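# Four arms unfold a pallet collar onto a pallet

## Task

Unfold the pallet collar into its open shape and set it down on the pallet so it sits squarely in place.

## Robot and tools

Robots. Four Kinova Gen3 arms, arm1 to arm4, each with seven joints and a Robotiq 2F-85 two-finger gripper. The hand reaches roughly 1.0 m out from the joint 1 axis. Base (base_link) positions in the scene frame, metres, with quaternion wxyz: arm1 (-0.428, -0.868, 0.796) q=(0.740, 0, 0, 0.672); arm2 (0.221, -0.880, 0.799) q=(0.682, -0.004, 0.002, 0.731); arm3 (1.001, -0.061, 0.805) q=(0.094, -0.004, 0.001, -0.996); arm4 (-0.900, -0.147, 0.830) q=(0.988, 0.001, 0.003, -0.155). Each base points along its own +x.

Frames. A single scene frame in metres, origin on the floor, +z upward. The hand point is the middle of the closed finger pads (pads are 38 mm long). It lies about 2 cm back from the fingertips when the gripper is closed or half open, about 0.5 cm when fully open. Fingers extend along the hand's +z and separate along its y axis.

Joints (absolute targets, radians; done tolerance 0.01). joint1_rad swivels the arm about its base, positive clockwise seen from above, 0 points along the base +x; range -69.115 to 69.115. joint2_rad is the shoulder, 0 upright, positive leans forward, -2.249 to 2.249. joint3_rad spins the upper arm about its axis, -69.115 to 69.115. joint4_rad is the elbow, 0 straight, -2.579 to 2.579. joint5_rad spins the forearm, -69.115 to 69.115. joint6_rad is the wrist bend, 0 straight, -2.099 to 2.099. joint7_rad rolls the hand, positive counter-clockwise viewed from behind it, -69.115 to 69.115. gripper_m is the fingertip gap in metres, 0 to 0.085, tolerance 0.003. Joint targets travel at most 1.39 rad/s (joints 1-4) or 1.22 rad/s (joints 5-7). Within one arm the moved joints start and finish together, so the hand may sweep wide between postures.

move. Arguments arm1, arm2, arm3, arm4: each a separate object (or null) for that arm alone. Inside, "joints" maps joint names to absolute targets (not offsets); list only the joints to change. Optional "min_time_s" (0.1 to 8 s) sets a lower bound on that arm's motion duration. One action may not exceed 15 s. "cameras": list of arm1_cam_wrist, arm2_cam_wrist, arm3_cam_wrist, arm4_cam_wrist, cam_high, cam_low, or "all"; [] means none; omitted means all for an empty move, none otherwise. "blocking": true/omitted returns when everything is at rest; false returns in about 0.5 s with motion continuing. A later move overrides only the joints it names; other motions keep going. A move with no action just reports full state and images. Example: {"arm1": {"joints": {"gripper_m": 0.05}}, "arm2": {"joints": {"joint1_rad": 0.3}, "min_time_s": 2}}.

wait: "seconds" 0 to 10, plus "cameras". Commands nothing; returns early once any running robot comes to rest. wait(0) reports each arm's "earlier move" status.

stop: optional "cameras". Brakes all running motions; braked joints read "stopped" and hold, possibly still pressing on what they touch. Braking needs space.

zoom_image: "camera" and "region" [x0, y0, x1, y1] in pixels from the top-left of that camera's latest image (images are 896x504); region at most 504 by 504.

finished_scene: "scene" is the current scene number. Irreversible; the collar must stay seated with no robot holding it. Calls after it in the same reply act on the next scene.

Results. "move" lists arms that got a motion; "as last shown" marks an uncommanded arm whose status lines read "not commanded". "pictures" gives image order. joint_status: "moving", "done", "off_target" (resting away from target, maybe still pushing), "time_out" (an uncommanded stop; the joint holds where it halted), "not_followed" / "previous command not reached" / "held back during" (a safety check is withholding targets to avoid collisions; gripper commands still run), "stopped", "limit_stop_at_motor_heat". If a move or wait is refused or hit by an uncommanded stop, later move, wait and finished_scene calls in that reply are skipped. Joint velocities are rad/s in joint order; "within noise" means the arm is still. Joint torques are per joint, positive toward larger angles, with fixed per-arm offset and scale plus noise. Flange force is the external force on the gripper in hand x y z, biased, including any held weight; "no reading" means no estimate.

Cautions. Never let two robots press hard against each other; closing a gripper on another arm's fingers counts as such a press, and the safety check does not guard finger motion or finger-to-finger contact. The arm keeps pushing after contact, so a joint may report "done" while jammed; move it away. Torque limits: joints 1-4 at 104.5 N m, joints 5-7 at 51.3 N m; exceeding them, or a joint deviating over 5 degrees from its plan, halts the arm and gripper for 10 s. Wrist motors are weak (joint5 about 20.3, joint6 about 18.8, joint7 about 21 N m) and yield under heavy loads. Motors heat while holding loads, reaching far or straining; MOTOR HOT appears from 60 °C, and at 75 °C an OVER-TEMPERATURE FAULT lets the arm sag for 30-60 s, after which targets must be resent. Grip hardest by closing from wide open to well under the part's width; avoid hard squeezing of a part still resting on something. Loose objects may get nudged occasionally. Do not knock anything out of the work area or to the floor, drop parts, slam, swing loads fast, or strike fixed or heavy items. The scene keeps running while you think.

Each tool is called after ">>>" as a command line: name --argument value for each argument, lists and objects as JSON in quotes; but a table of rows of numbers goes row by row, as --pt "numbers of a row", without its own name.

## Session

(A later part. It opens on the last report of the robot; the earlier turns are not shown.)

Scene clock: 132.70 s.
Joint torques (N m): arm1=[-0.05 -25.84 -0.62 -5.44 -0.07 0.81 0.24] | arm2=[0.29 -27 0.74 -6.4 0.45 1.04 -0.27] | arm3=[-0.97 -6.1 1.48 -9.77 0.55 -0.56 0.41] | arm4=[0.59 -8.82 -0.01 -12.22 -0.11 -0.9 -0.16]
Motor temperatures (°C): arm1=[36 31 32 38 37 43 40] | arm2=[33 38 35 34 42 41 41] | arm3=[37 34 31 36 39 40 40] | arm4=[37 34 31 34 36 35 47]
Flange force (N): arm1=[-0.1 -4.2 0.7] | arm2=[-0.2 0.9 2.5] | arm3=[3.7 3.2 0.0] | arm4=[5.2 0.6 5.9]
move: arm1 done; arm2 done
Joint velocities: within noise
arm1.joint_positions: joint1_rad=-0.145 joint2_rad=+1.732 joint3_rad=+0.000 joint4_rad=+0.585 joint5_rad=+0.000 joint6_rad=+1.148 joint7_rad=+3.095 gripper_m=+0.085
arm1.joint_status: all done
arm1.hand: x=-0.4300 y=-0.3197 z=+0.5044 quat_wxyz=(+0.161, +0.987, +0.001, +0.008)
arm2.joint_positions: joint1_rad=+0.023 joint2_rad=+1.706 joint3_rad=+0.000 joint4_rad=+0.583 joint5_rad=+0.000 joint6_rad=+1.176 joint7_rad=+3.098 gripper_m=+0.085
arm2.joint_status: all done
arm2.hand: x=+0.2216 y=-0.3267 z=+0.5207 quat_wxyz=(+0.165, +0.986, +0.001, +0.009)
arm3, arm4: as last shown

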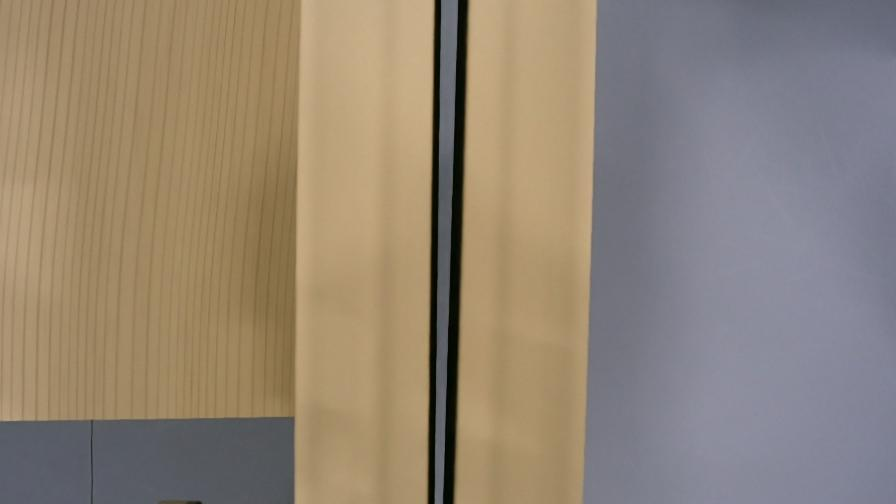

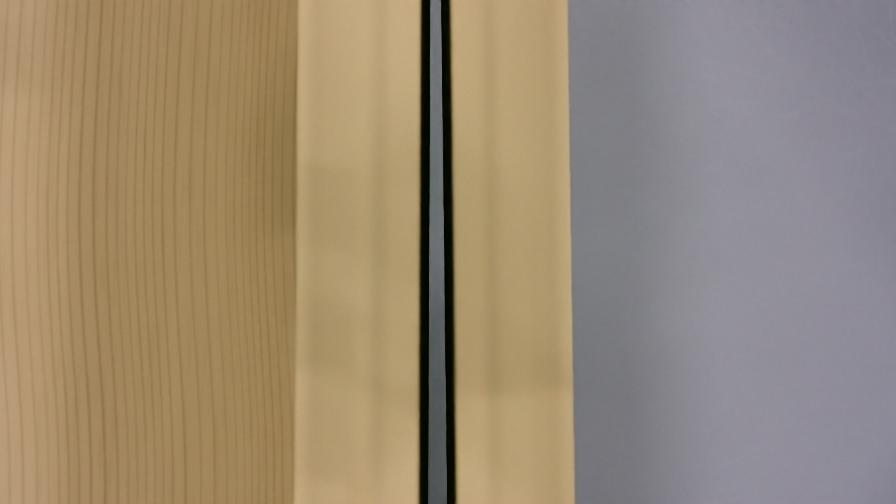

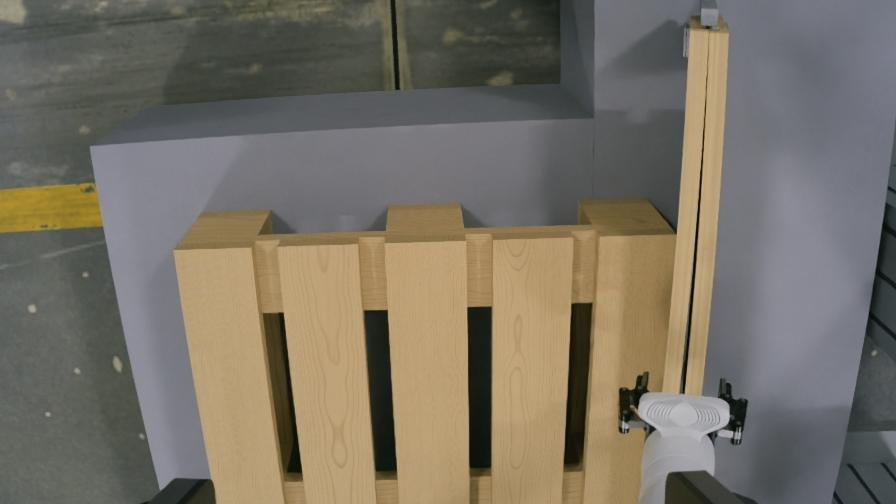

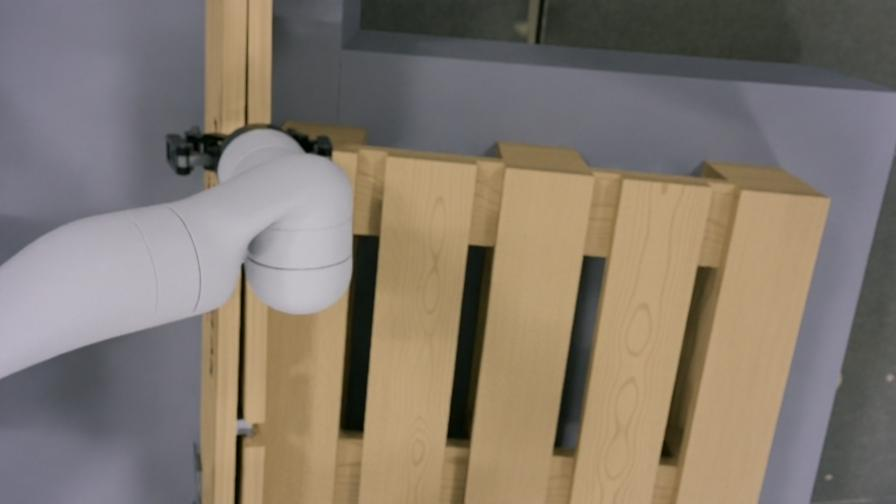

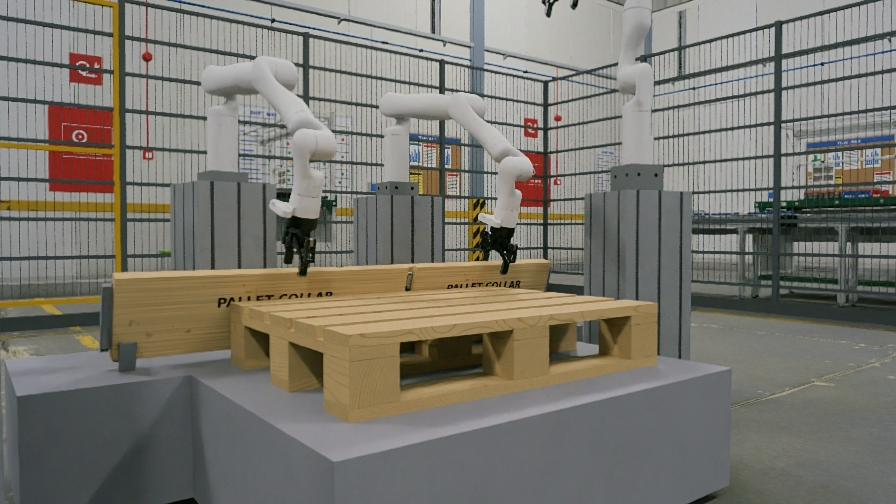

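>>> move --arm1 '{"joints":{"gripper_m":0.03}}' --arm2 '{"joints":{"gripper_m":0.03}}' --cameras '["arm1_cam_wrist","arm2_cam_wrist"]'

Scene clock: 135.40 s.
Joint torques (N m): arm1=[-0.58 -21.48 -0.84 -4.64 0.07 -0.16 0.54] | arm2=[0.2 -21.81 0.53 -4.81 0.36 0.18 -0.28] | arm3=[-0.97 -6.13 1.5 -9.88 0.54 -0.46 0.43] | arm4=[0.59 -8.83 0.06 -12.23 -0.12 -0.9 -0.16]
Motor temperatures (°C): arm1=[36 31 32 38 37 43 40] | arm2=[33 38 35 34 42 41 41] | arm3=[37 34 31 35 39 40 40] | arm4=[37 34 31 34 36 35 47]
Flange force (N): arm1=[0.4 -0.3 -7.2] | arm2=[0.1 1.4 -6.2] | arm3=[4.1 3.3 0.6] | arm4=[5.2 0.8 6.0]
move: arm1 off_target; arm2 off_target
Joint velocities: within noise
arm1.joint_positions: joint1_rad=-0.145 joint2_rad=+1.732 joint3_rad=+0.000 joint4_rad=+0.585 joint5_rad=+0.000 joint6_rad=+1.148 joint7_rad=+3.095 gripper_m=+0.042
arm1.joint_status: gripper_m off_target (ended at +0.042, target +0.030)
arm1.hand: x=-0.4300 y=-0.3197 z=+0.5044 quat_wxyz=(+0.161, +0.987, +0.001, +0.008)
arm2.joint_positions: joint1_rad=+0.023 joint2_rad=+1.706 joint3_rad=+0.000 joint4_rad=+0.583 joint5_rad=+0.000 joint6_rad=+1.176 joint7_rad=+3.098 gripper_m=+0.044
arm2.joint_status: gripper_m off_target (ended at +0.044, target +0.030)
arm2.hand: x=+0.2216 y=-0.3267 z=+0.5207 quat_wxyz=(+0.165, +0.986, +0.001, +0.009)
arm3, arm4: as last shown

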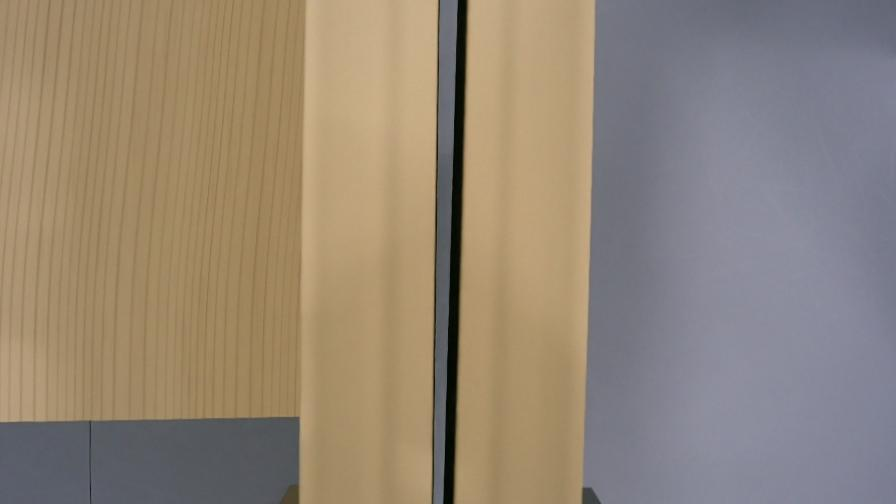

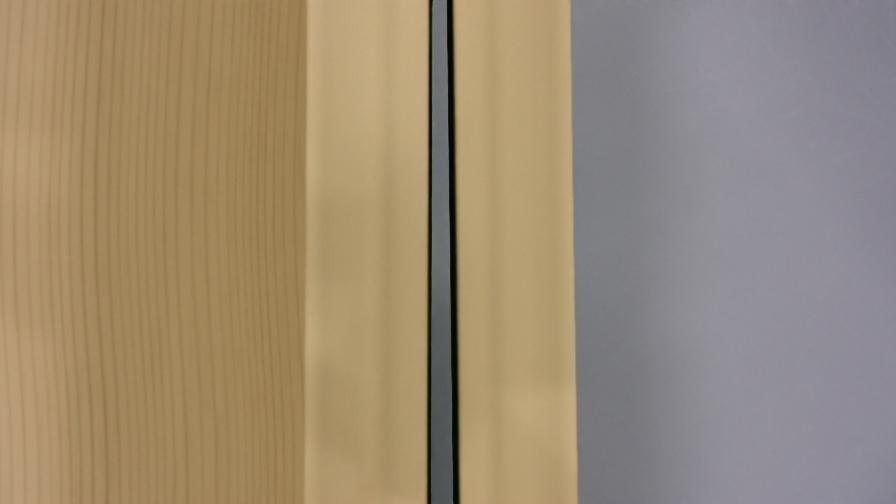

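>>> move --arm1 '{"joints":{"joint1_rad":-0.1453,"joint2_rad":1.6494,"joint4_rad":0.6872,"joint6_rad":1.1279},"min_time_s":2}' --arm2 '{"joints":{"joint1_rad":0.0227,"joint2_rad":1.6259,"joint4_rad":0.6787,"joint6_rad":1.1599},"min_time_s":2}' --cameras '["cam_low","arm1_cam_wrist","arm2_cam_wrist"]'

Scene clock: 152.07 s.
Joint torques (N m): arm1=[1.22 -35.7 1.13 -6.52 0.74 4.2 0.34] | arm2=[-1.2 -46.07 0.08 -10.46 -0.12 4.88 -0.27] | arm3=[-1 -6.15 1.47 -9.85 0.56 -0.46 0.39] | arm4=[0.58 -8.85 0.04 -12.23 -0.12 -0.88 -0.18]
Motor temperatures (°C): arm1=[36 32 32 38 37 43 40] | arm2=[33 38 35 34 42 41 41] | arm3=[37 34 31 35 38 40 40] | arm4=[37 34 31 34 36 35 47]
Flange force (N): arm1=[-3.0 -10.2 19.9] | arm2=[1.9 -11.8 35.7] | arm3=[3.9 3.0 0.5] | arm4=[5.2 0.6 6.0]
move: arm1 done; arm2 done
Joint velocities: within noise
arm1.joint_positions: joint1_rad=-0.145 joint2_rad=+1.649 joint3_rad=+0.000 joint4_rad=+0.687 joint5_rad=+0.000 joint6_rad=+1.128 joint7_rad=+3.095 gripper_m=+0.042
arm1.joint_status: all done
arm1.hand: x=-0.4300 y=-0.3198 z=+0.5342 quat_wxyz=(+0.161, +0.987, +0.001, +0.008)
arm2.joint_positions: joint1_rad=+0.023 joint2_rad=+1.626 joint3_rad=+0.000 joint4_rad=+0.679 joint5_rad=+0.000 joint6_rad=+1.160 joint7_rad=+3.098 gripper_m=+0.044
arm2.joint_status: all done
arm2.hand: x=+0.2215 y=-0.3265 z=+0.5507 quat_wxyz=(+0.165, +0.986, +0.001, +0.009)
arm3, arm4: as last shown
pictures: arm1_cam_wrist, arm2_cam_wrist, cam_low

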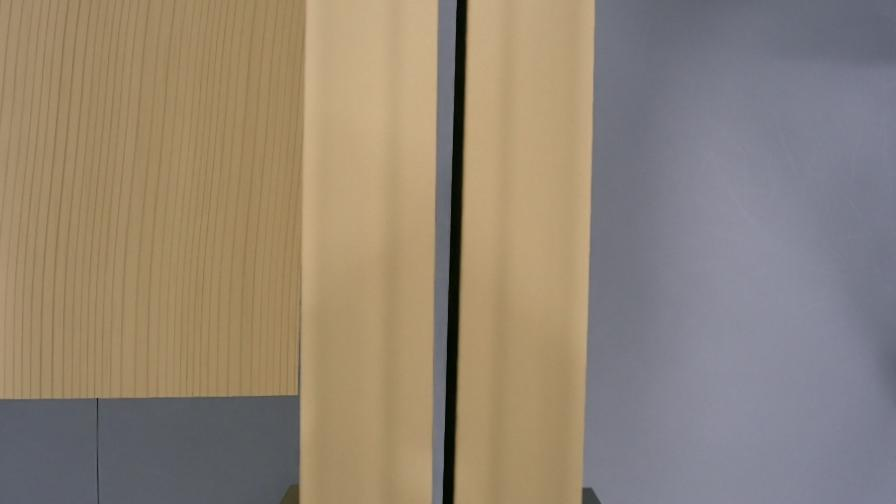

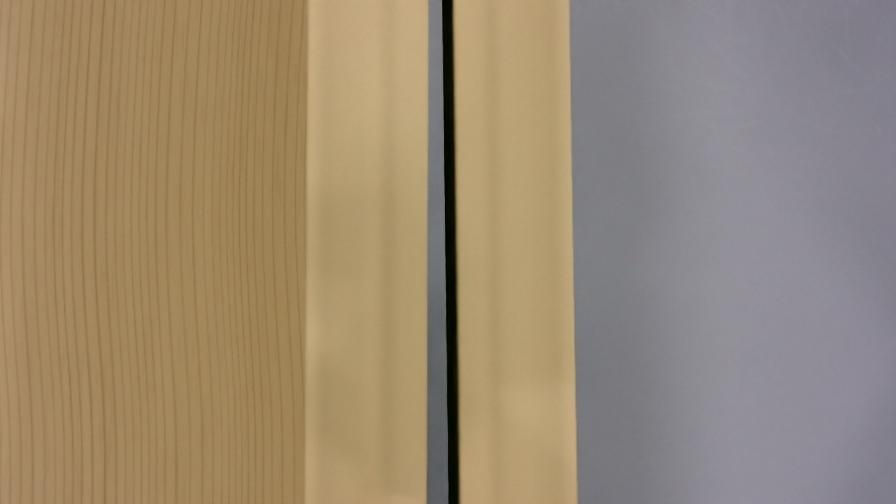

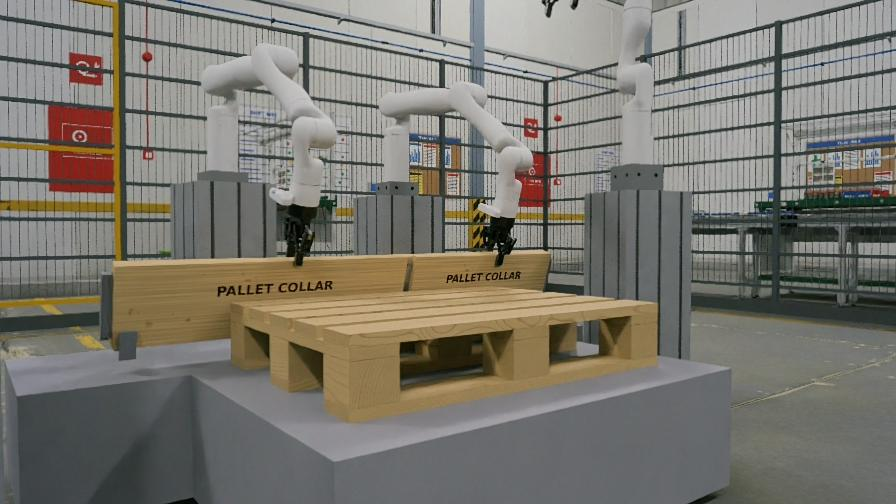

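>>> move --arm1 '{"joints":{"joint1_rad":-0.1537,"joint2_rad":1.3287,"joint4_rad":1.6249,"joint6_rad":0.188,"joint7_rad":3.0842},"min_time_s":3}' --arm2 '{"joints":{"joint1_rad":0.0141,"joint2_rad":1.2979,"joint4_rad":1.6416,"joint6_rad":0.2021,"joint7_rad":3.0864},"min_time_s":3}' --cameras '["cam_low","arm1_cam_wrist","arm2_cam_wrist","arm3_cam_wrist"]'

Scene clock: 156.37 s.
Joint torques (N m): arm1=[12.07 -30.54 15.45 -2.74 1.36 -0.29 0.45] | arm2=[-13.06 -39.85 -15.12 -4.53 -0.21 -0.02 0.82] | arm3=[-1.02 -6.07 1.49 -9.86 0.55 -0.54 0.38] | arm4=[0.55 -8.82 0.05 -12.21 -0.08 -0.9 -0.15]
Motor temperatures (°C): arm1=[36 33 32 38 37 43 40] | arm2=[33 39 35 34 42 41 41] | arm3=[37 34 31 35 38 40 40] | arm4=[37 34 31 34 36 35 47]
Flange force (N): arm1=[-26.6 0.2 20.0] | arm2=[25.6 -0.5 40.1] | arm3=[4.1 3.1 0.3] | arm4=[5.2 0.7 5.9]
move: arm1 done; arm2 done
Joint velocities: within noise
arm1.joint_positions: joint1_rad=-0.154 joint2_rad=+1.329 joint3_rad=+0.000 joint4_rad=+1.625 joint5_rad=+0.000 joint6_rad=+0.188 joint7_rad=+3.084 gripper_m=+0.042
arm1.joint_status: all done
arm1.hand: x=-0.4301 y=-0.3997 z=+0.5612 quat_wxyz=(+0.000, +1.000, +0.000, +0.000)
arm2.joint_positions: joint1_rad=+0.014 joint2_rad=+1.298 joint3_rad=+0.000 joint4_rad=+1.642 joint5_rad=+0.000 joint6_rad=+0.202 joint7_rad=+3.086 gripper_m=+0.044
arm2.joint_status: all done
arm2.hand: x=+0.2214 y=-0.4126 z=+0.5745 quat_wxyz=(+0.004, +1.000, +0.000, +0.002)
arm3.joint_positions: joint1_rad=+0.211 joint2_rad=-0.100 joint3_rad=+0.000 joint4_rad=+1.600 joint5_rad=+0.000 joint6_rad=+1.290 joint7_rad=+1.571 gripper_m=+0.085
arm3.joint_status: not commanded
arm3.hand: x=+0.6262 y=-0.0283 z=+1.2411 quat_wxyz=(+0.002, -0.984, +0.011, +0.179)
arm4.joint_positions: joint1_rad=-0.400 joint2_rad=-0.100 joint3_rad=+0.000 joint4_rad=+1.600 joint5_rad=+0.000 joint6_rad=+1.290 joint7_rad=+1.571 gripper_m=+0.085
arm4.joint_status: not commanded
arm4.hand: x=-0.5181 y=-0.1390 z=+1.2615 quat_wxyz=(-0.172, +0.044, -0.984, -0.009)
pictures: arm1_cam_wrist, arm2_cam_wrist, arm3_cam_wrist, cam_low

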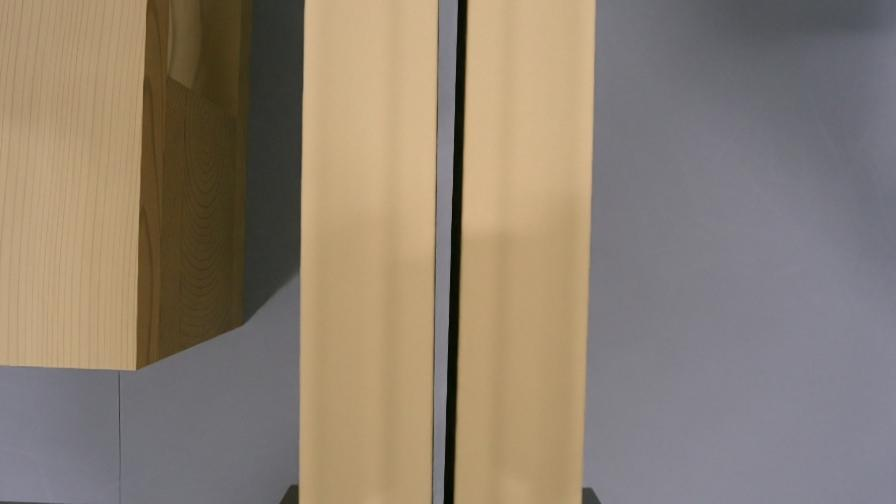

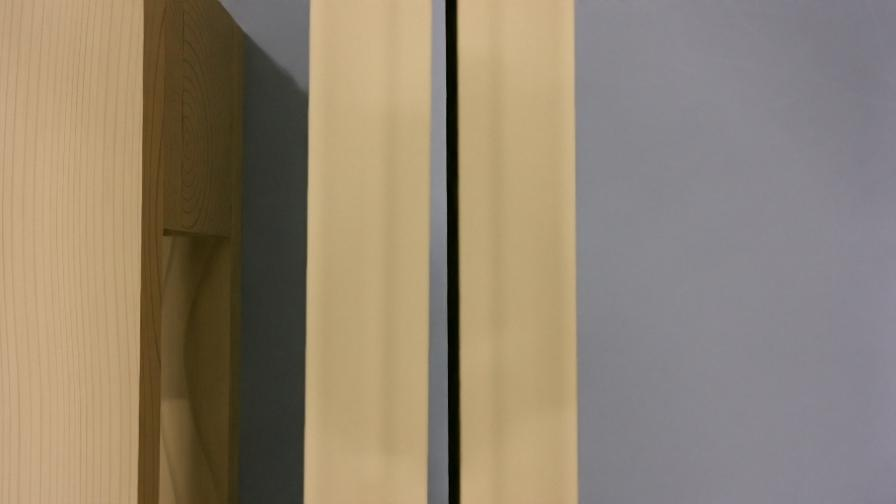

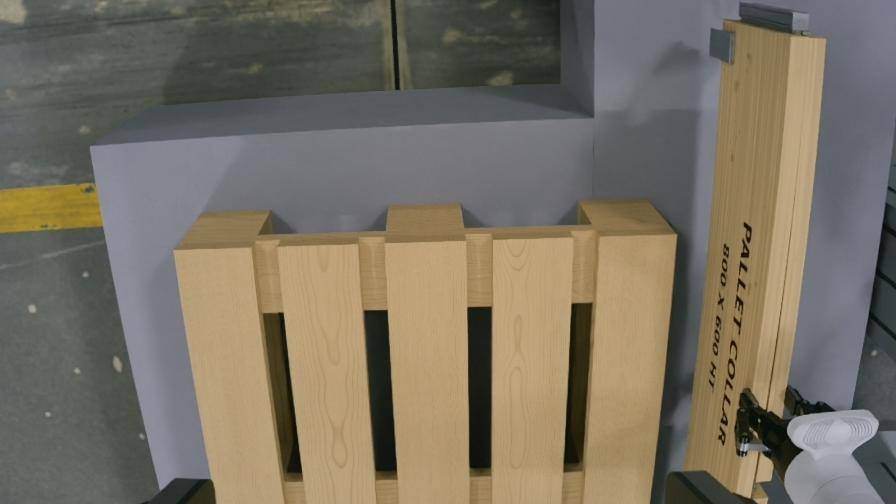

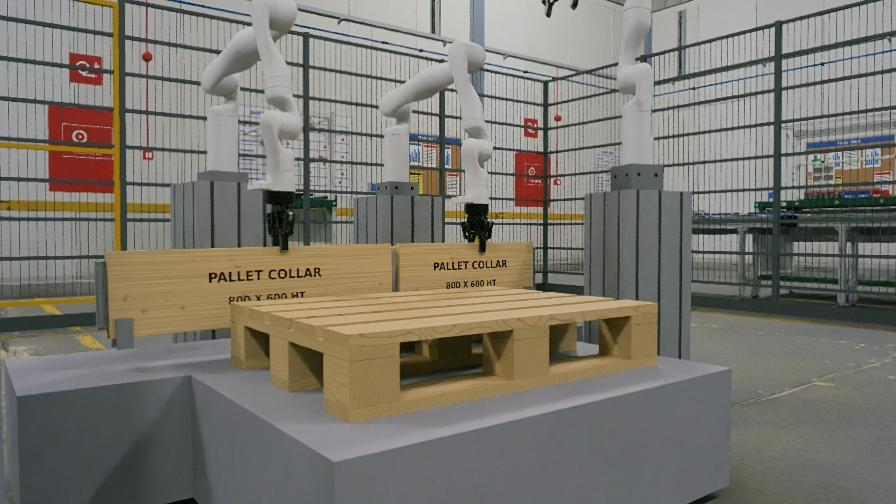

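>>> move --arm1 '{"joints":{"joint1_rad":-0.1606,"joint2_rad":1.4025,"joint4_rad":1.7313,"joint6_rad":0.0078,"joint7_rad":3.0772},"min_time_s":2.5}' --arm2 '{"joints":{"joint1_rad":0.0082,"joint2_rad":1.3705,"joint4_rad":1.7529,"joint6_rad":0.0182,"joint7_rad":3.0805},"min_time_s":2.5}' --cameras '["cam_low"]'

>>> zoom_image --camera "cam_low" --region '[80, 240, 240, 380]'

Scene clock: 162.53 s.
Joint torques (N m): arm1=[13.63 -27.57 20.64 0.74 0.48 0.21 0.67] | arm2=[-14.59 -36.21 -19.8 -0.74 0.83 0.07 0.48] | arm3=[-0.93 -6.08 1.53 -9.89 0.52 -0.53 0.4] | arm4=[0.57 -8.79 0.02 -12.22 -0.08 -0.88 -0.18]
Motor temperatures (°C): arm1=[36 33 32 38 37 43 40] | arm2=[33 39 35 34 42 41 41] | arm3=[37 34 31 35 38 40 40] | arm4=[37 34 31 34 36 35 47]
Flange force (N): arm1=[-34.0 0.1 20.2] | arm2=[33.1 -0.4 39.1] | arm3=[4.1 3.3 0.3] | arm4=[5.3 0.5 6.0]
move: arm1 done; arm2 done
Joint velocities: within noise
arm1.joint_positions: joint1_rad=-0.161 joint2_rad=+1.403 joint3_rad=+0.000 joint4_rad=+1.731 joint5_rad=+0.000 joint6_rad=+0.008 joint7_rad=+3.077 gripper_m=+0.042
arm1.joint_status: all done
arm1.hand: x=-0.4301 y=-0.4497 z=+0.5252 quat_wxyz=(+0.000, +1.000, +0.000, +0.000)
arm2.joint_positions: joint1_rad=+0.008 joint2_rad=+1.370 joint3_rad=+0.000 joint4_rad=+1.753 joint5_rad=+0.000 joint6_rad=+0.018 joint7_rad=+3.080 gripper_m=+0.044
arm2.joint_status: all done
arm2.hand: x=+0.2218 y=-0.4631 z=+0.5388 quat_wxyz=(+0.004, +1.000, +0.000, +0.002)
arm3, arm4: as last shown

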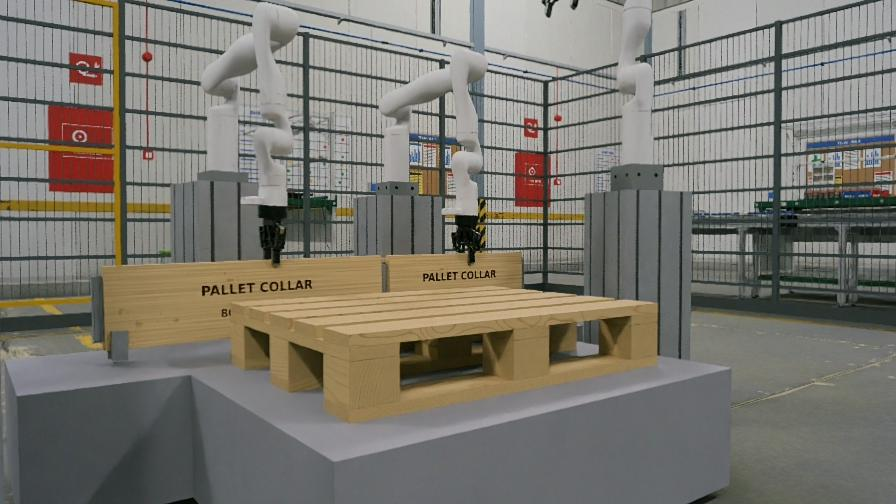

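Scaled by 3.150 from the camera's image (finer frame: 1280x720).

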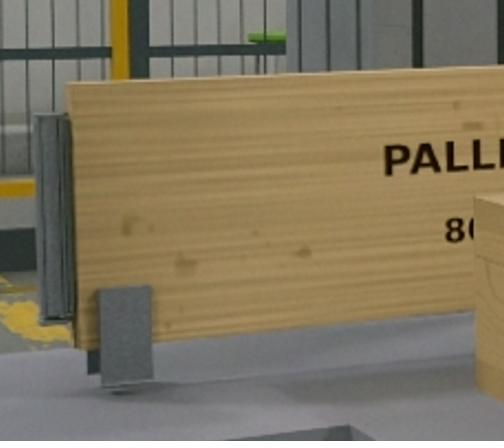

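>>> move --arm1 '{"joints":{"joint1_rad":-0.1616,"joint2_rad":1.4098,"joint4_rad":1.7257,"joint6_rad":0.0061},"min_time_s":1}' --arm2 '{"joints":{"joint1_rad":0.0092,"joint2_rad":1.3777,"joint4_rad":1.7476,"joint6_rad":0.0163},"min_time_s":1}'

Scene clock: 165.53 s.
Joint torques (N m): arm1=[11.2 -27.48 16.96 0.69 0.45 0.2 0.68] | arm2=[-11.93 -36.24 -16.25 -0.75 0.73 0.03 0.32] | arm3=[-1.01 -6.11 1.5 -9.81 0.58 -0.48 0.43] | arm4=[0.56 -8.81 0 -12.2 -0.11 -0.89 -0.16]
Motor temperatures (°C): arm1=[36 33 32 38 37 43 40] | arm2=[33 40 35 34 41 41 40] | arm3=[37 34 31 35 38 40 40] | arm4=[37 34 31 34 36 35 47]
Flange force (N): arm1=[-28.2 0.0 19.8] | arm2=[27.1 0.0 39.0] | arm3=[3.9 3.2 0.3] | arm4=[5.2 0.6 5.9]
move: arm1 done; arm2 done
Joint velocities: within noise
arm1.joint_positions: joint1_rad=-0.162 joint2_rad=+1.410 joint3_rad=+0.000 joint4_rad=+1.726 joint5_rad=+0.000 joint6_rad=+0.006 joint7_rad=+3.077 gripper_m=+0.042
arm1.joint_status: all done
arm1.hand: x=-0.4305 y=-0.4497 z=+0.5221 quat_wxyz=(+0.000, +1.000, +0.000, +0.000)
arm2.joint_positions: joint1_rad=+0.009 joint2_rad=+1.378 joint3_rad=+0.000 joint4_rad=+1.748 joint5_rad=+0.000 joint6_rad=+0.016 joint7_rad=+3.080 gripper_m=+0.044
arm2.joint_status: all done
arm2.hand: x=+0.2222 y=-0.4631 z=+0.5358 quat_wxyz=(+0.004, +1.000, -0.001, +0.002)
arm3, arm4: as last shown
pictures: none

>>> move --arm1 '{"joints":{"joint1_rad":-0.166,"joint2_rad":1.4147,"joint4_rad":1.722,"joint6_rad":0.005},"min_time_s":1}' --arm2 '{"joints":{"joint1_rad":0.0136,"joint2_rad":1.3825,"joint4_rad":1.7441,"joint6_rad":0.015},"min_time_s":1}'

Scene clock: 167.63 s.
Joint torques (N m): arm1=[2.65 -27.81 4.35 0.37 0.37 0.18 0.7] | arm2=[-2.92 -35.93 -3.77 -0.42 0.29 0.21 -0.25] | arm3=[-0.96 -6.12 1.6 -9.87 0.53 -0.48 0.36] | arm4=[0.56 -8.83 0.03 -12.27 -0.1 -0.88 -0.16]
Motor temperatures (°C): arm1=[36 33 32 38 37 43 40] | arm2=[33 40 35 34 41 41 40] | arm3=[37 34 31 35 38 40 40] | arm4=[37 34 31 34 36 35 47]
Flange force (N): arm1=[-7.7 -0.3 20.0] | arm2=[7.0 0.8 38.9] | arm3=[4.0 3.3 0.5] | arm4=[5.3 0.7 6.1]
move: arm1 done; arm2 done
Joint velocities: within noise
arm1.joint_positions: joint1_rad=-0.166 joint2_rad=+1.415 joint3_rad=+0.000 joint4_rad=+1.722 joint5_rad=+0.000 joint6_rad=+0.005 joint7_rad=+3.077 gripper_m=+0.042
arm1.joint_status: all done
arm1.hand: x=-0.4322 y=-0.4498 z=+0.5201 quat_wxyz=(+0.000, +1.000, +0.002, +0.000)
arm2.joint_positions: joint1_rad=+0.014 joint2_rad=+1.383 joint3_rad=+0.000 joint4_rad=+1.744 joint5_rad=+0.000 joint6_rad=+0.015 joint7_rad=+3.080 gripper_m=+0.044
arm2.joint_status: all done
arm2.hand: x=+0.2240 y=-0.4632 z=+0.5338 quat_wxyz=(+0.004, +1.000, -0.003, +0.002)
arm3, arm4: as last shown
pictures: none

>>> move --arm1 '{"joints":{"joint2_rad":1.4245,"joint4_rad":1.7146,"joint6_rad":0.0026},"min_time_s":1}' --arm2 '{"joints":{"joint2_rad":1.3922,"joint4_rad":1.737,"joint6_rad":0.0124},"min_time_s":1}' --cameras '["cam_low"]'

>>> zoom_image --camera "cam_low" --region '[80, 300, 180, 380]'

Scene clock: 169.63 s.
Joint torques (N m): arm1=[2.43 -27.99 3.83 0.47 0.29 0.21 0.61] | arm2=[-2.58 -35.75 -3.24 -0.46 0.31 0.16 -0.26] | arm3=[-0.96 -6.12 1.55 -9.8 0.53 -0.51 0.46] | arm4=[0.57 -8.83 0.06 -12.21 -0.1 -0.9 -0.17]
Motor temperatures (°C): arm1=[36 33 32 38 37 43 40] | arm2=[33 40 35 34 41 41 40] | arm3=[37 34 31 35 38 40 40] | arm4=[37 34 31 34 36 35 47]
Flange force (N): arm1=[-7.0 -0.5 20.5] | arm2=[6.1 1.0 38.2] | arm3=[3.8 3.5 0.2] | arm4=[5.1 0.7 5.9]
move: arm1 done; arm2 done
Joint velocities: within noise
arm1.joint_positions: joint1_rad=-0.166 joint2_rad=+1.425 joint3_rad=+0.000 joint4_rad=+1.715 joint5_rad=+0.000 joint6_rad=+0.003 joint7_rad=+3.077 gripper_m=+0.042
arm1.joint_status: all done
arm1.hand: x=-0.4323 y=-0.4499 z=+0.5160 quat_wxyz=(+0.000, +1.000, +0.002, +0.000)
arm2.joint_positions: joint1_rad=+0.014 joint2_rad=+1.392 joint3_rad=+0.000 joint4_rad=+1.737 joint5_rad=+0.000 joint6_rad=+0.012 joint7_rad=+3.080 gripper_m=+0.044
arm2.joint_status: all done
arm2.hand: x=+0.2241 y=-0.4633 z=+0.5298 quat_wxyz=(+0.004, +1.000, -0.003, +0.002)
arm3, arm4: as last shown

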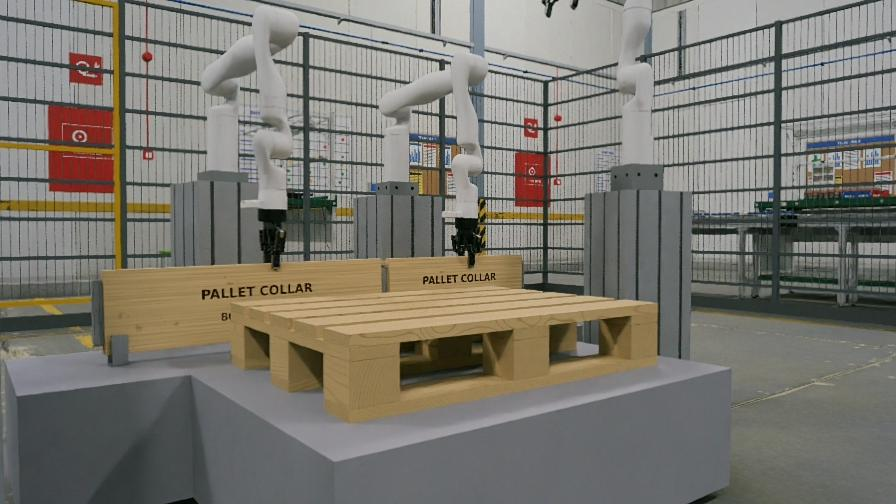

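Scaled by 5.040 from the camera's image (finer frame: 1280x720).

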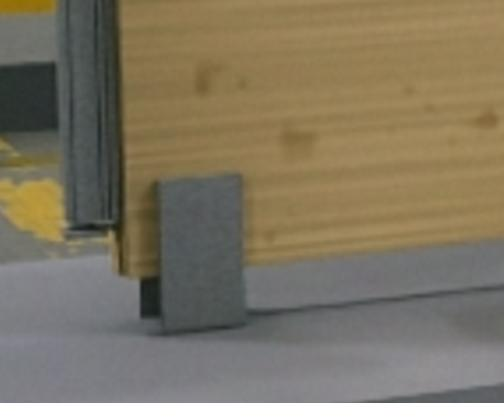

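>>> move --arm1 '{"joints":{"joint2_rad":1.4343,"joint4_rad":1.707,"joint6_rad":0.0003},"min_time_s":1}' --arm2 '{"joints":{"joint2_rad":1.4019,"joint4_rad":1.7298,"joint6_rad":0.0099},"min_time_s":1}'

Scene clock: 171.60 s.
Joint torques (N m): arm1=[5.71 -21.83 6.53 1.9 -0.42 -0.44 -0.12] | arm2=[-1.01 3.73 -2.19 -5.3 0.32 -3.3 -0.32] | arm3=[-1.01 -6.21 1.47 -9.87 0.47 -0.5 0.35] | arm4=[0.6 -8.8 -0.03 -12.24 -0.11 -0.9 -0.16]
Motor temperatures (°C): arm1=[36 33 32 38 37 43 40] | arm2=[33 40 35 34 41 41 40] | arm3=[37 34 31 35 38 40 40] | arm4=[37 34 31 34 36 35 47]
Flange force (N): arm1=[-13.2 -6.6 8.2] | arm2=[2.5 6.8 -67.9] | arm3=[3.8 3.0 0.5] | arm4=[5.3 0.6 6.0]
move: arm1 done; arm2 done
Joint velocities: within noise
arm1.joint_positions: joint1_rad=-0.166 joint2_rad=+1.434 joint3_rad=+0.000 joint4_rad=+1.707 joint5_rad=+0.000 joint6_rad=+0.000 joint7_rad=+3.077 gripper_m=+0.042
arm1.joint_status: all done
arm1.hand: x=-0.4323 y=-0.4500 z=+0.5119 quat_wxyz=(+0.000, +1.000, +0.002, +0.000)
arm2.joint_positions: joint1_rad=+0.014 joint2_rad=+1.402 joint3_rad=+0.000 joint4_rad=+1.730 joint5_rad=+0.000 joint6_rad=+0.010 joint7_rad=+3.080 gripper_m=+0.044
arm2.joint_status: all done
arm2.hand: x=+0.2241 y=-0.4634 z=+0.5258 quat_wxyz=(+0.004, +1.000, -0.003, +0.002)
arm3, arm4: as last shown
pictures: none

>>> move --arm2 '{"joints":{"joint2_rad":1.3982,"joint4_rad":1.7326,"joint6_rad":0.0109},"min_time_s":0.6}' --arm1 '{"joints":{"joint2_rad":1.4363,"joint4_rad":1.7055,"joint6_rad":-0.0002},"min_time_s":0.6}'

Scene clock: 173.33 s.
Joint torques (N m): arm1=[6.26 -20.88 7.9 0.61 0.03 -0.38 0.36] | arm2=[-0.97 -14.29 -1.59 -1.98 0.33 -1.46 -0.27] | arm3=[-0.96 -6.16 1.63 -9.84 0.53 -0.55 0.43] | arm4=[0.59 -8.8 0.05 -12.23 -0.1 -0.88 -0.15]
Motor temperatures (°C): arm1=[36 33 32 38 37 43 40] | arm2=[33 40 35 34 41 41 40] | arm3=[37 34 31 35 38 40 40] | arm4=[37 34 31 34 36 35 47]
Flange force (N): arm1=[-15.6 -2.2 3.4] | arm2=[2.3 1.6 -17.3] | arm3=[3.8 3.6 0.2] | arm4=[5.3 0.8 6.0]
move: arm1 done; arm2 done
Joint velocities: within noise
arm1.joint_positions: joint1_rad=-0.166 joint2_rad=+1.436 joint3_rad=+0.000 joint4_rad=+1.705 joint5_rad=+0.000 joint6_rad=+0.000 joint7_rad=+3.077 gripper_m=+0.042
arm1.joint_status: all done
arm1.hand: x=-0.4323 y=-0.4500 z=+0.5111 quat_wxyz=(+0.000, +1.000, +0.002, +0.000)
arm2.joint_positions: joint1_rad=+0.014 joint2_rad=+1.398 joint3_rad=+0.000 joint4_rad=+1.733 joint5_rad=+0.000 joint6_rad=+0.011 joint7_rad=+3.080 gripper_m=+0.044
arm2.joint_status: all done
arm2.hand: x=+0.2241 y=-0.4634 z=+0.5273 quat_wxyz=(+0.004, +1.000, -0.003, +0.002)
arm3, arm4: as last shown
pictures: none

>>> move --arm2 '{"joints":{"joint2_rad":1.3968,"joint4_rad":1.7337,"joint6_rad":0.0113},"min_time_s":0.4}'

>>> move --arm2 '{"joints":{"gripper_m":0.085}}'

>>> move --arm2 '{"joints":{"joint1_rad":-0.395,"joint2_rad":1.0893,"joint4_rad":1.7918,"joint6_rad":0.2605,"joint7_rad":2.6773},"min_time_s":2.5}' --cameras '["arm2_cam_wrist","arm1_cam_wrist","cam_low"]'

Scene clock: 176.37 s.
Joint torques (N m): arm1=[6.5 -21.5 8.57 0.86 0.14 0.01 0.53] | arm2=[-0.68 -20.53 -0.83 -1.32 0.45 -0.96 -0.15] | arm3=[-1.02 -6.06 1.5 -9.86 0.52 -0.51 0.38] | arm4=[0.62 -8.81 0.03 -12.25 -0.12 -0.87 -0.16]
Motor temperatures (°C): arm1=[36 33 33 38 37 43 40] | arm2=[33 40 35 34 41 41 40] | arm3=[37 34 31 35 38 40 40] | arm4=[37 34 31 34 36 35 47]
Flange force (N): arm1=[-16.5 -1.7 5.6] | arm2=[1.3 1.0 -0.7] | arm3=[4.1 3.1 0.3] | arm4=[5.3 0.8 6.1]
move: arm2 done
Joint velocities: within noise
arm1, arm3, arm4: as last shown
arm2.joint_positions: joint1_rad=+0.014 joint2_rad=+1.397 joint3_rad=+0.000 joint4_rad=+1.734 joint5_rad=+0.000 joint6_rad=+0.011 joint7_rad=+3.080 gripper_m=+0.044
arm2.joint_status: all done
arm2.hand: x=+0.2241 y=-0.4634 z=+0.5279 quat_wxyz=(+0.004, +1.000, -0.003, +0.002)
pictures: none

Scene clock: 177.37 s.
Joint torques (N m): arm1=[0.86 -28.12 0.61 -0.99 0.13 -1.34 0.52] | arm2=[0.24 -20.91 0.72 -0.45 0.35 0.14 -0.3] | arm3=[-0.94 -6.07 1.52 -9.89 0.55 -0.48 0.37] | arm4=[0.57 -8.8 0.05 -12.24 -0.08 -0.89 -0.16]
Motor temperatures (°C): arm1=[36 33 33 38 37 43 40] | arm2=[33 40 35 34 41 41 40] | arm3=[37 34 31 35 38 40 40] | arm4=[37 34 31 34 36 35 47]
Flange force (N): arm1=[-3.0 -0.9 17.2] | arm2=[-0.6 1.8 2.4] | arm3=[4.2 3.2 0.5] | arm4=[5.3 0.7 6.0]
move: arm2 done
Joint velocities: within noise
arm1: as last shown
arm2.joint_positions: joint1_rad=+0.014 joint2_rad=+1.397 joint3_rad=+0.000 joint4_rad=+1.734 joint5_rad=+0.000 joint6_rad=+0.011 joint7_rad=+3.080 gripper_m=+0.085
arm2.joint_status: all done
arm2.hand: x=+0.2241 y=-0.4634 z=+0.5279 quat_wxyz=(+0.004, +1.000, -0.003, +0.002)
arm3.joint_positions: joint1_rad=+0.211 joint2_rad=-0.100 joint3_rad=+0.000 joint4_rad=+1.600 joint5_rad=+0.000 joint6_rad=+1.290 joint7_rad=+1.571 gripper_m=+0.085
arm3.joint_status: not commanded
arm3.hand: x=+0.6262 y=-0.0283 z=+1.2411 quat_wxyz=(+0.002, -0.984, +0.011, +0.179)
arm4.joint_positions: joint1_rad=-0.400 joint2_rad=-0.100 joint3_rad=+0.000 joint4_rad=+1.600 joint5_rad=+0.000 joint6_rad=+1.290 joint7_rad=+1.571 gripper_m=+0.085
arm4.joint_status: not commanded
arm4.hand: x=-0.5181 y=-0.1390 z=+1.2615 quat_wxyz=(-0.172, +0.044, -0.984, -0.009)
pictures: none

Scene clock: 180.20 s.
Joint torques (N m): arm1=[0.84 -28.11 0.45 -1.05 0.16 -1.29 0.48] | arm2=[0.19 -21.25 0.59 -2.78 0.38 0.09 -0.27] | arm3=[-0.96 -6.09 1.51 -9.9 0.53 -0.5 0.35] | arm4=[0.57 -8.81 0.01 -12.25 -0.11 -0.88 -0.15]
Motor temperatures (°C): arm1=[36 33 33 38 37 43 40] | arm2=[33 40 35 34 41 41 40] | arm3=[37 34 31 35 38 40 40] | arm4=[37 34 31 34 36 35 47]
Flange force (N): arm1=[-2.9 -0.6 17.1] | arm2=[0.2 1.5 2.9] | arm3=[4.2 3.1 0.5] | arm4=[5.3 0.7 6.1]
move: arm2 done
Joint velocities: within noise
arm1, arm3, arm4: as last shown
arm2.joint_positions: joint1_rad=-0.395 joint2_rad=+1.089 joint3_rad=+0.000 joint4_rad=+1.792 joint5_rad=+0.000 joint6_rad=+0.261 joint7_rad=+2.677 gripper_m=+0.085
arm2.joint_status: all done
arm2.hand: x=+0.0410 y=-0.4639 z=+0.6597 quat_wxyz=(+0.004, +1.000, +0.000, +0.002)
pictures: arm1_cam_wrist, arm2_cam_wrist, cam_low

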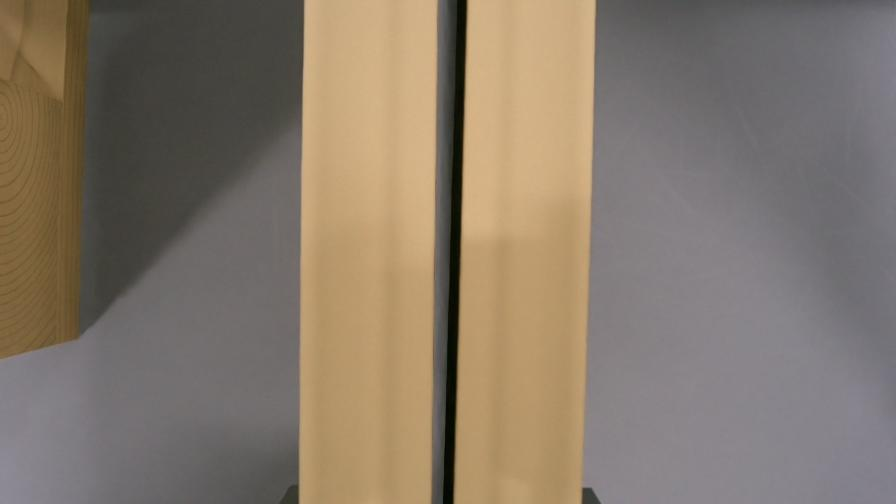

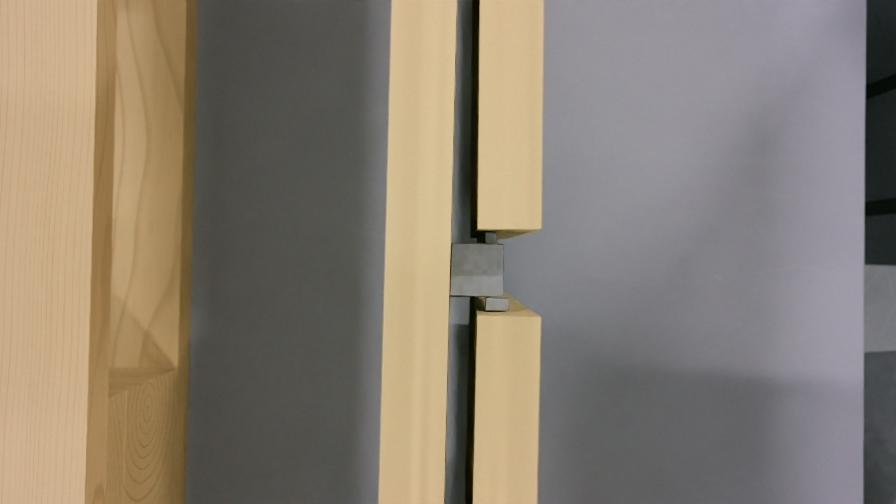

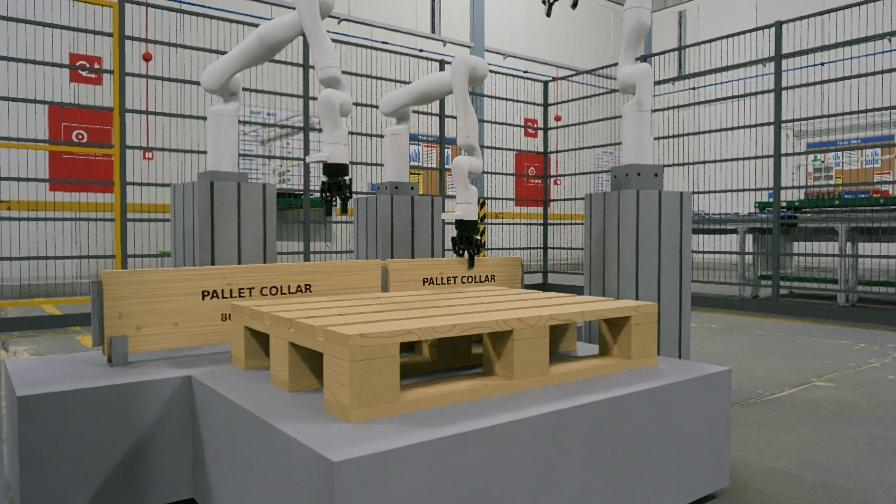

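>>> move --arm2 '{"joints":{"joint1_rad":-0.2789,"joint2_rad":1.0829,"joint4_rad":1.8278,"joint6_rad":0.2309,"joint7_rad":2.7934,"gripper_m":0.05},"min_time_s":1}' --cameras '["arm2_cam_wrist"]'

>>> move --arm2 '{"joints":{"joint7_rad":-0.3482}}' --cameras '["arm2_cam_wrist"]'

Scene clock: 187.67 s.
Joint torques (N m): arm1=[0.88 -28.2 0.53 -1.01 0.13 -1.31 0.53] | arm2=[0.21 -20.9 0.65 -2.48 0.38 0.14 -0.28] | arm3=[-1.01 -6.17 1.39 -9.9 0.55 -0.52 0.39] | arm4=[0.59 -8.82 0.01 -12.23 -0.11 -0.89 -0.17]
Motor temperatures (°C): arm1=[36 34 32 38 37 43 40] | arm2=[33 40 35 34 41 41 40] | arm3=[37 34 31 35 38 40 40] | arm4=[37 34 31 34 36 35 47]
Flange force (N): arm1=[-3.0 -0.8 17.4] | arm2=[0.0 1.5 2.9] | arm3=[4.0 2.9 0.5] | arm4=[5.2 0.6 6.0]
move: arm2 done
Joint velocities: within noise
arm1, arm3, arm4: as last shown
arm2.joint_positions: joint1_rad=-0.279 joint2_rad=+1.083 joint3_rad=+0.000 joint4_rad=+1.828 joint5_rad=+0.000 joint6_rad=+0.231 joint7_rad=+2.793 gripper_m=+0.050
arm2.joint_status: all done
arm2.hand: x=+0.0940 y=-0.4554 z=+0.6600 quat_wxyz=(+0.004, +1.000, +0.000, +0.002)

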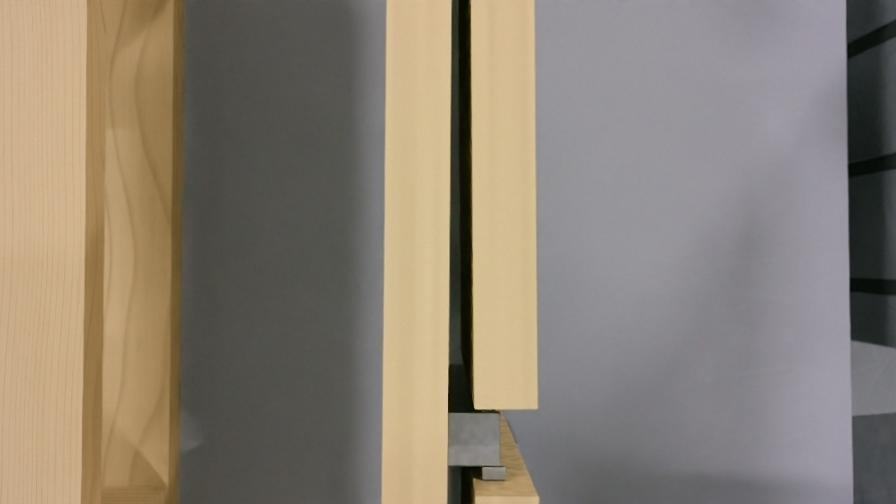

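Scene clock: 191.57 s.
Joint torques (N m): arm1=[0.85 -28.22 0.53 -1.05 0.17 -1.34 0.5] | arm2=[0.24 -20.94 0.55 -2.48 0.36 0.11 -0.27] | arm3=[-0.97 -6.07 1.45 -9.86 0.5 -0.51 0.41] | arm4=[0.59 -8.79 0.05 -12.24 -0.11 -0.89 -0.17]
Motor temperatures (°C): arm1=[36 34 32 38 37 43 40] | arm2=[33 40 35 34 41 41 40] | arm3=[37 34 31 35 38 40 40] | arm4=[37 34 31 34 36 35 47]
Flange force (N): arm1=[-3.0 -0.7 17.3] | arm2=[0.1 -1.5 3.0] | arm3=[4.1 3.2 0.3] | arm4=[5.3 0.7 6.0]
move: arm2 done
Joint velocities: within noise
arm1, arm3, arm4: as last shown
arm2.joint_positions: joint1_rad=-0.279 joint2_rad=+1.083 joint3_rad=+0.000 joint4_rad=+1.828 joint5_rad=+0.000 joint6_rad=+0.231 joint7_rad=-0.348 gripper_m=+0.050
arm2.joint_status: all done
arm2.hand: x=+0.0940 y=-0.4554 z=+0.6600 quat_wxyz=(-0.002, +0.000, -1.000, +0.004)

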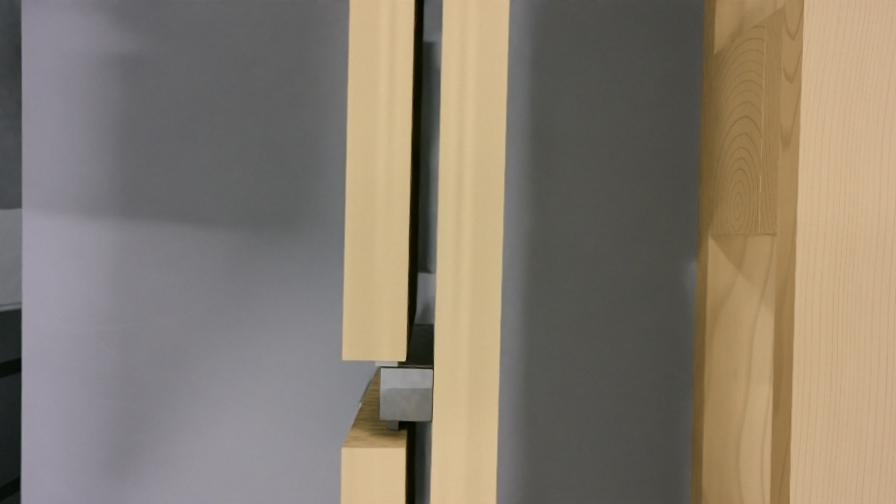

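>>> move --arm2 '{"joints":{"joint1_rad":-0.2883,"joint2_rad":1.266,"joint4_rad":1.7123,"joint6_rad":0.1633,"joint7_rad":-0.3576},"min_time_s":1.2}' --cameras '["arm2_cam_wrist"]'

Scene clock: 200.30 s.
Joint torques (N m): arm1=[0.88 -28.22 0.46 -0.97 0.16 -1.31 0.55] | arm2=[0.21 -21.69 0.56 -1.84 0.35 0.14 -0.25] | arm3=[-1.04 -6.09 1.58 -9.86 0.5 -0.54 0.42] | arm4=[0.57 -8.77 0.01 -12.21 -0.1 -0.88 -0.16]
Motor temperatures (°C): arm1=[36 34 32 38 37 43 40] | arm2=[33 40 35 34 41 41 40] | arm3=[37 34 31 35 38 40 40] | arm4=[37 34 31 34 36 35 47]
Flange force (N): arm1=[-3.1 -0.9 17.5] | arm2=[0.0 -1.6 2.6] | arm3=[4.0 3.4 0.2] | arm4=[5.3 0.6 5.9]
move: arm2 done
Joint velocities: within noise
arm1, arm3, arm4: as last shown
arm2.joint_positions: joint1_rad=-0.288 joint2_rad=+1.266 joint3_rad=+0.000 joint4_rad=+1.712 joint5_rad=+0.000 joint6_rad=+0.163 joint7_rad=-0.358 gripper_m=+0.050
arm2.joint_status: all done
arm2.hand: x=+0.0872 y=-0.4489 z=+0.5848 quat_wxyz=(-0.002, +0.000, -1.000, +0.004)

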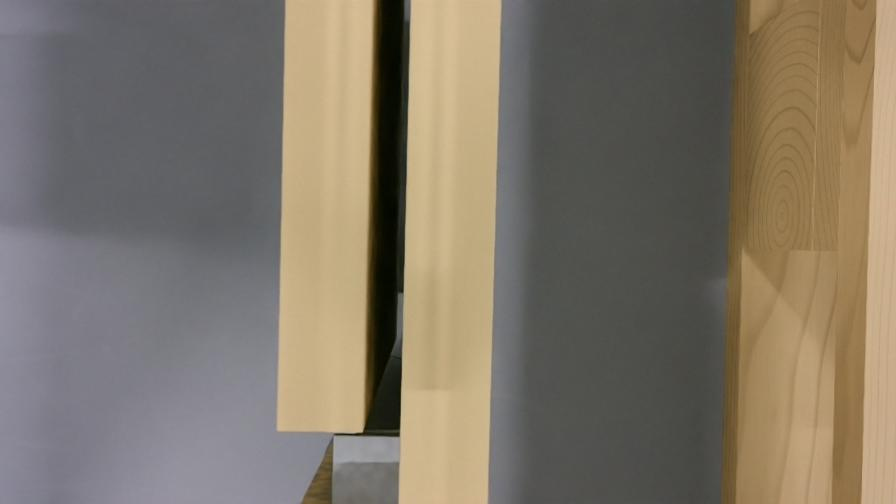

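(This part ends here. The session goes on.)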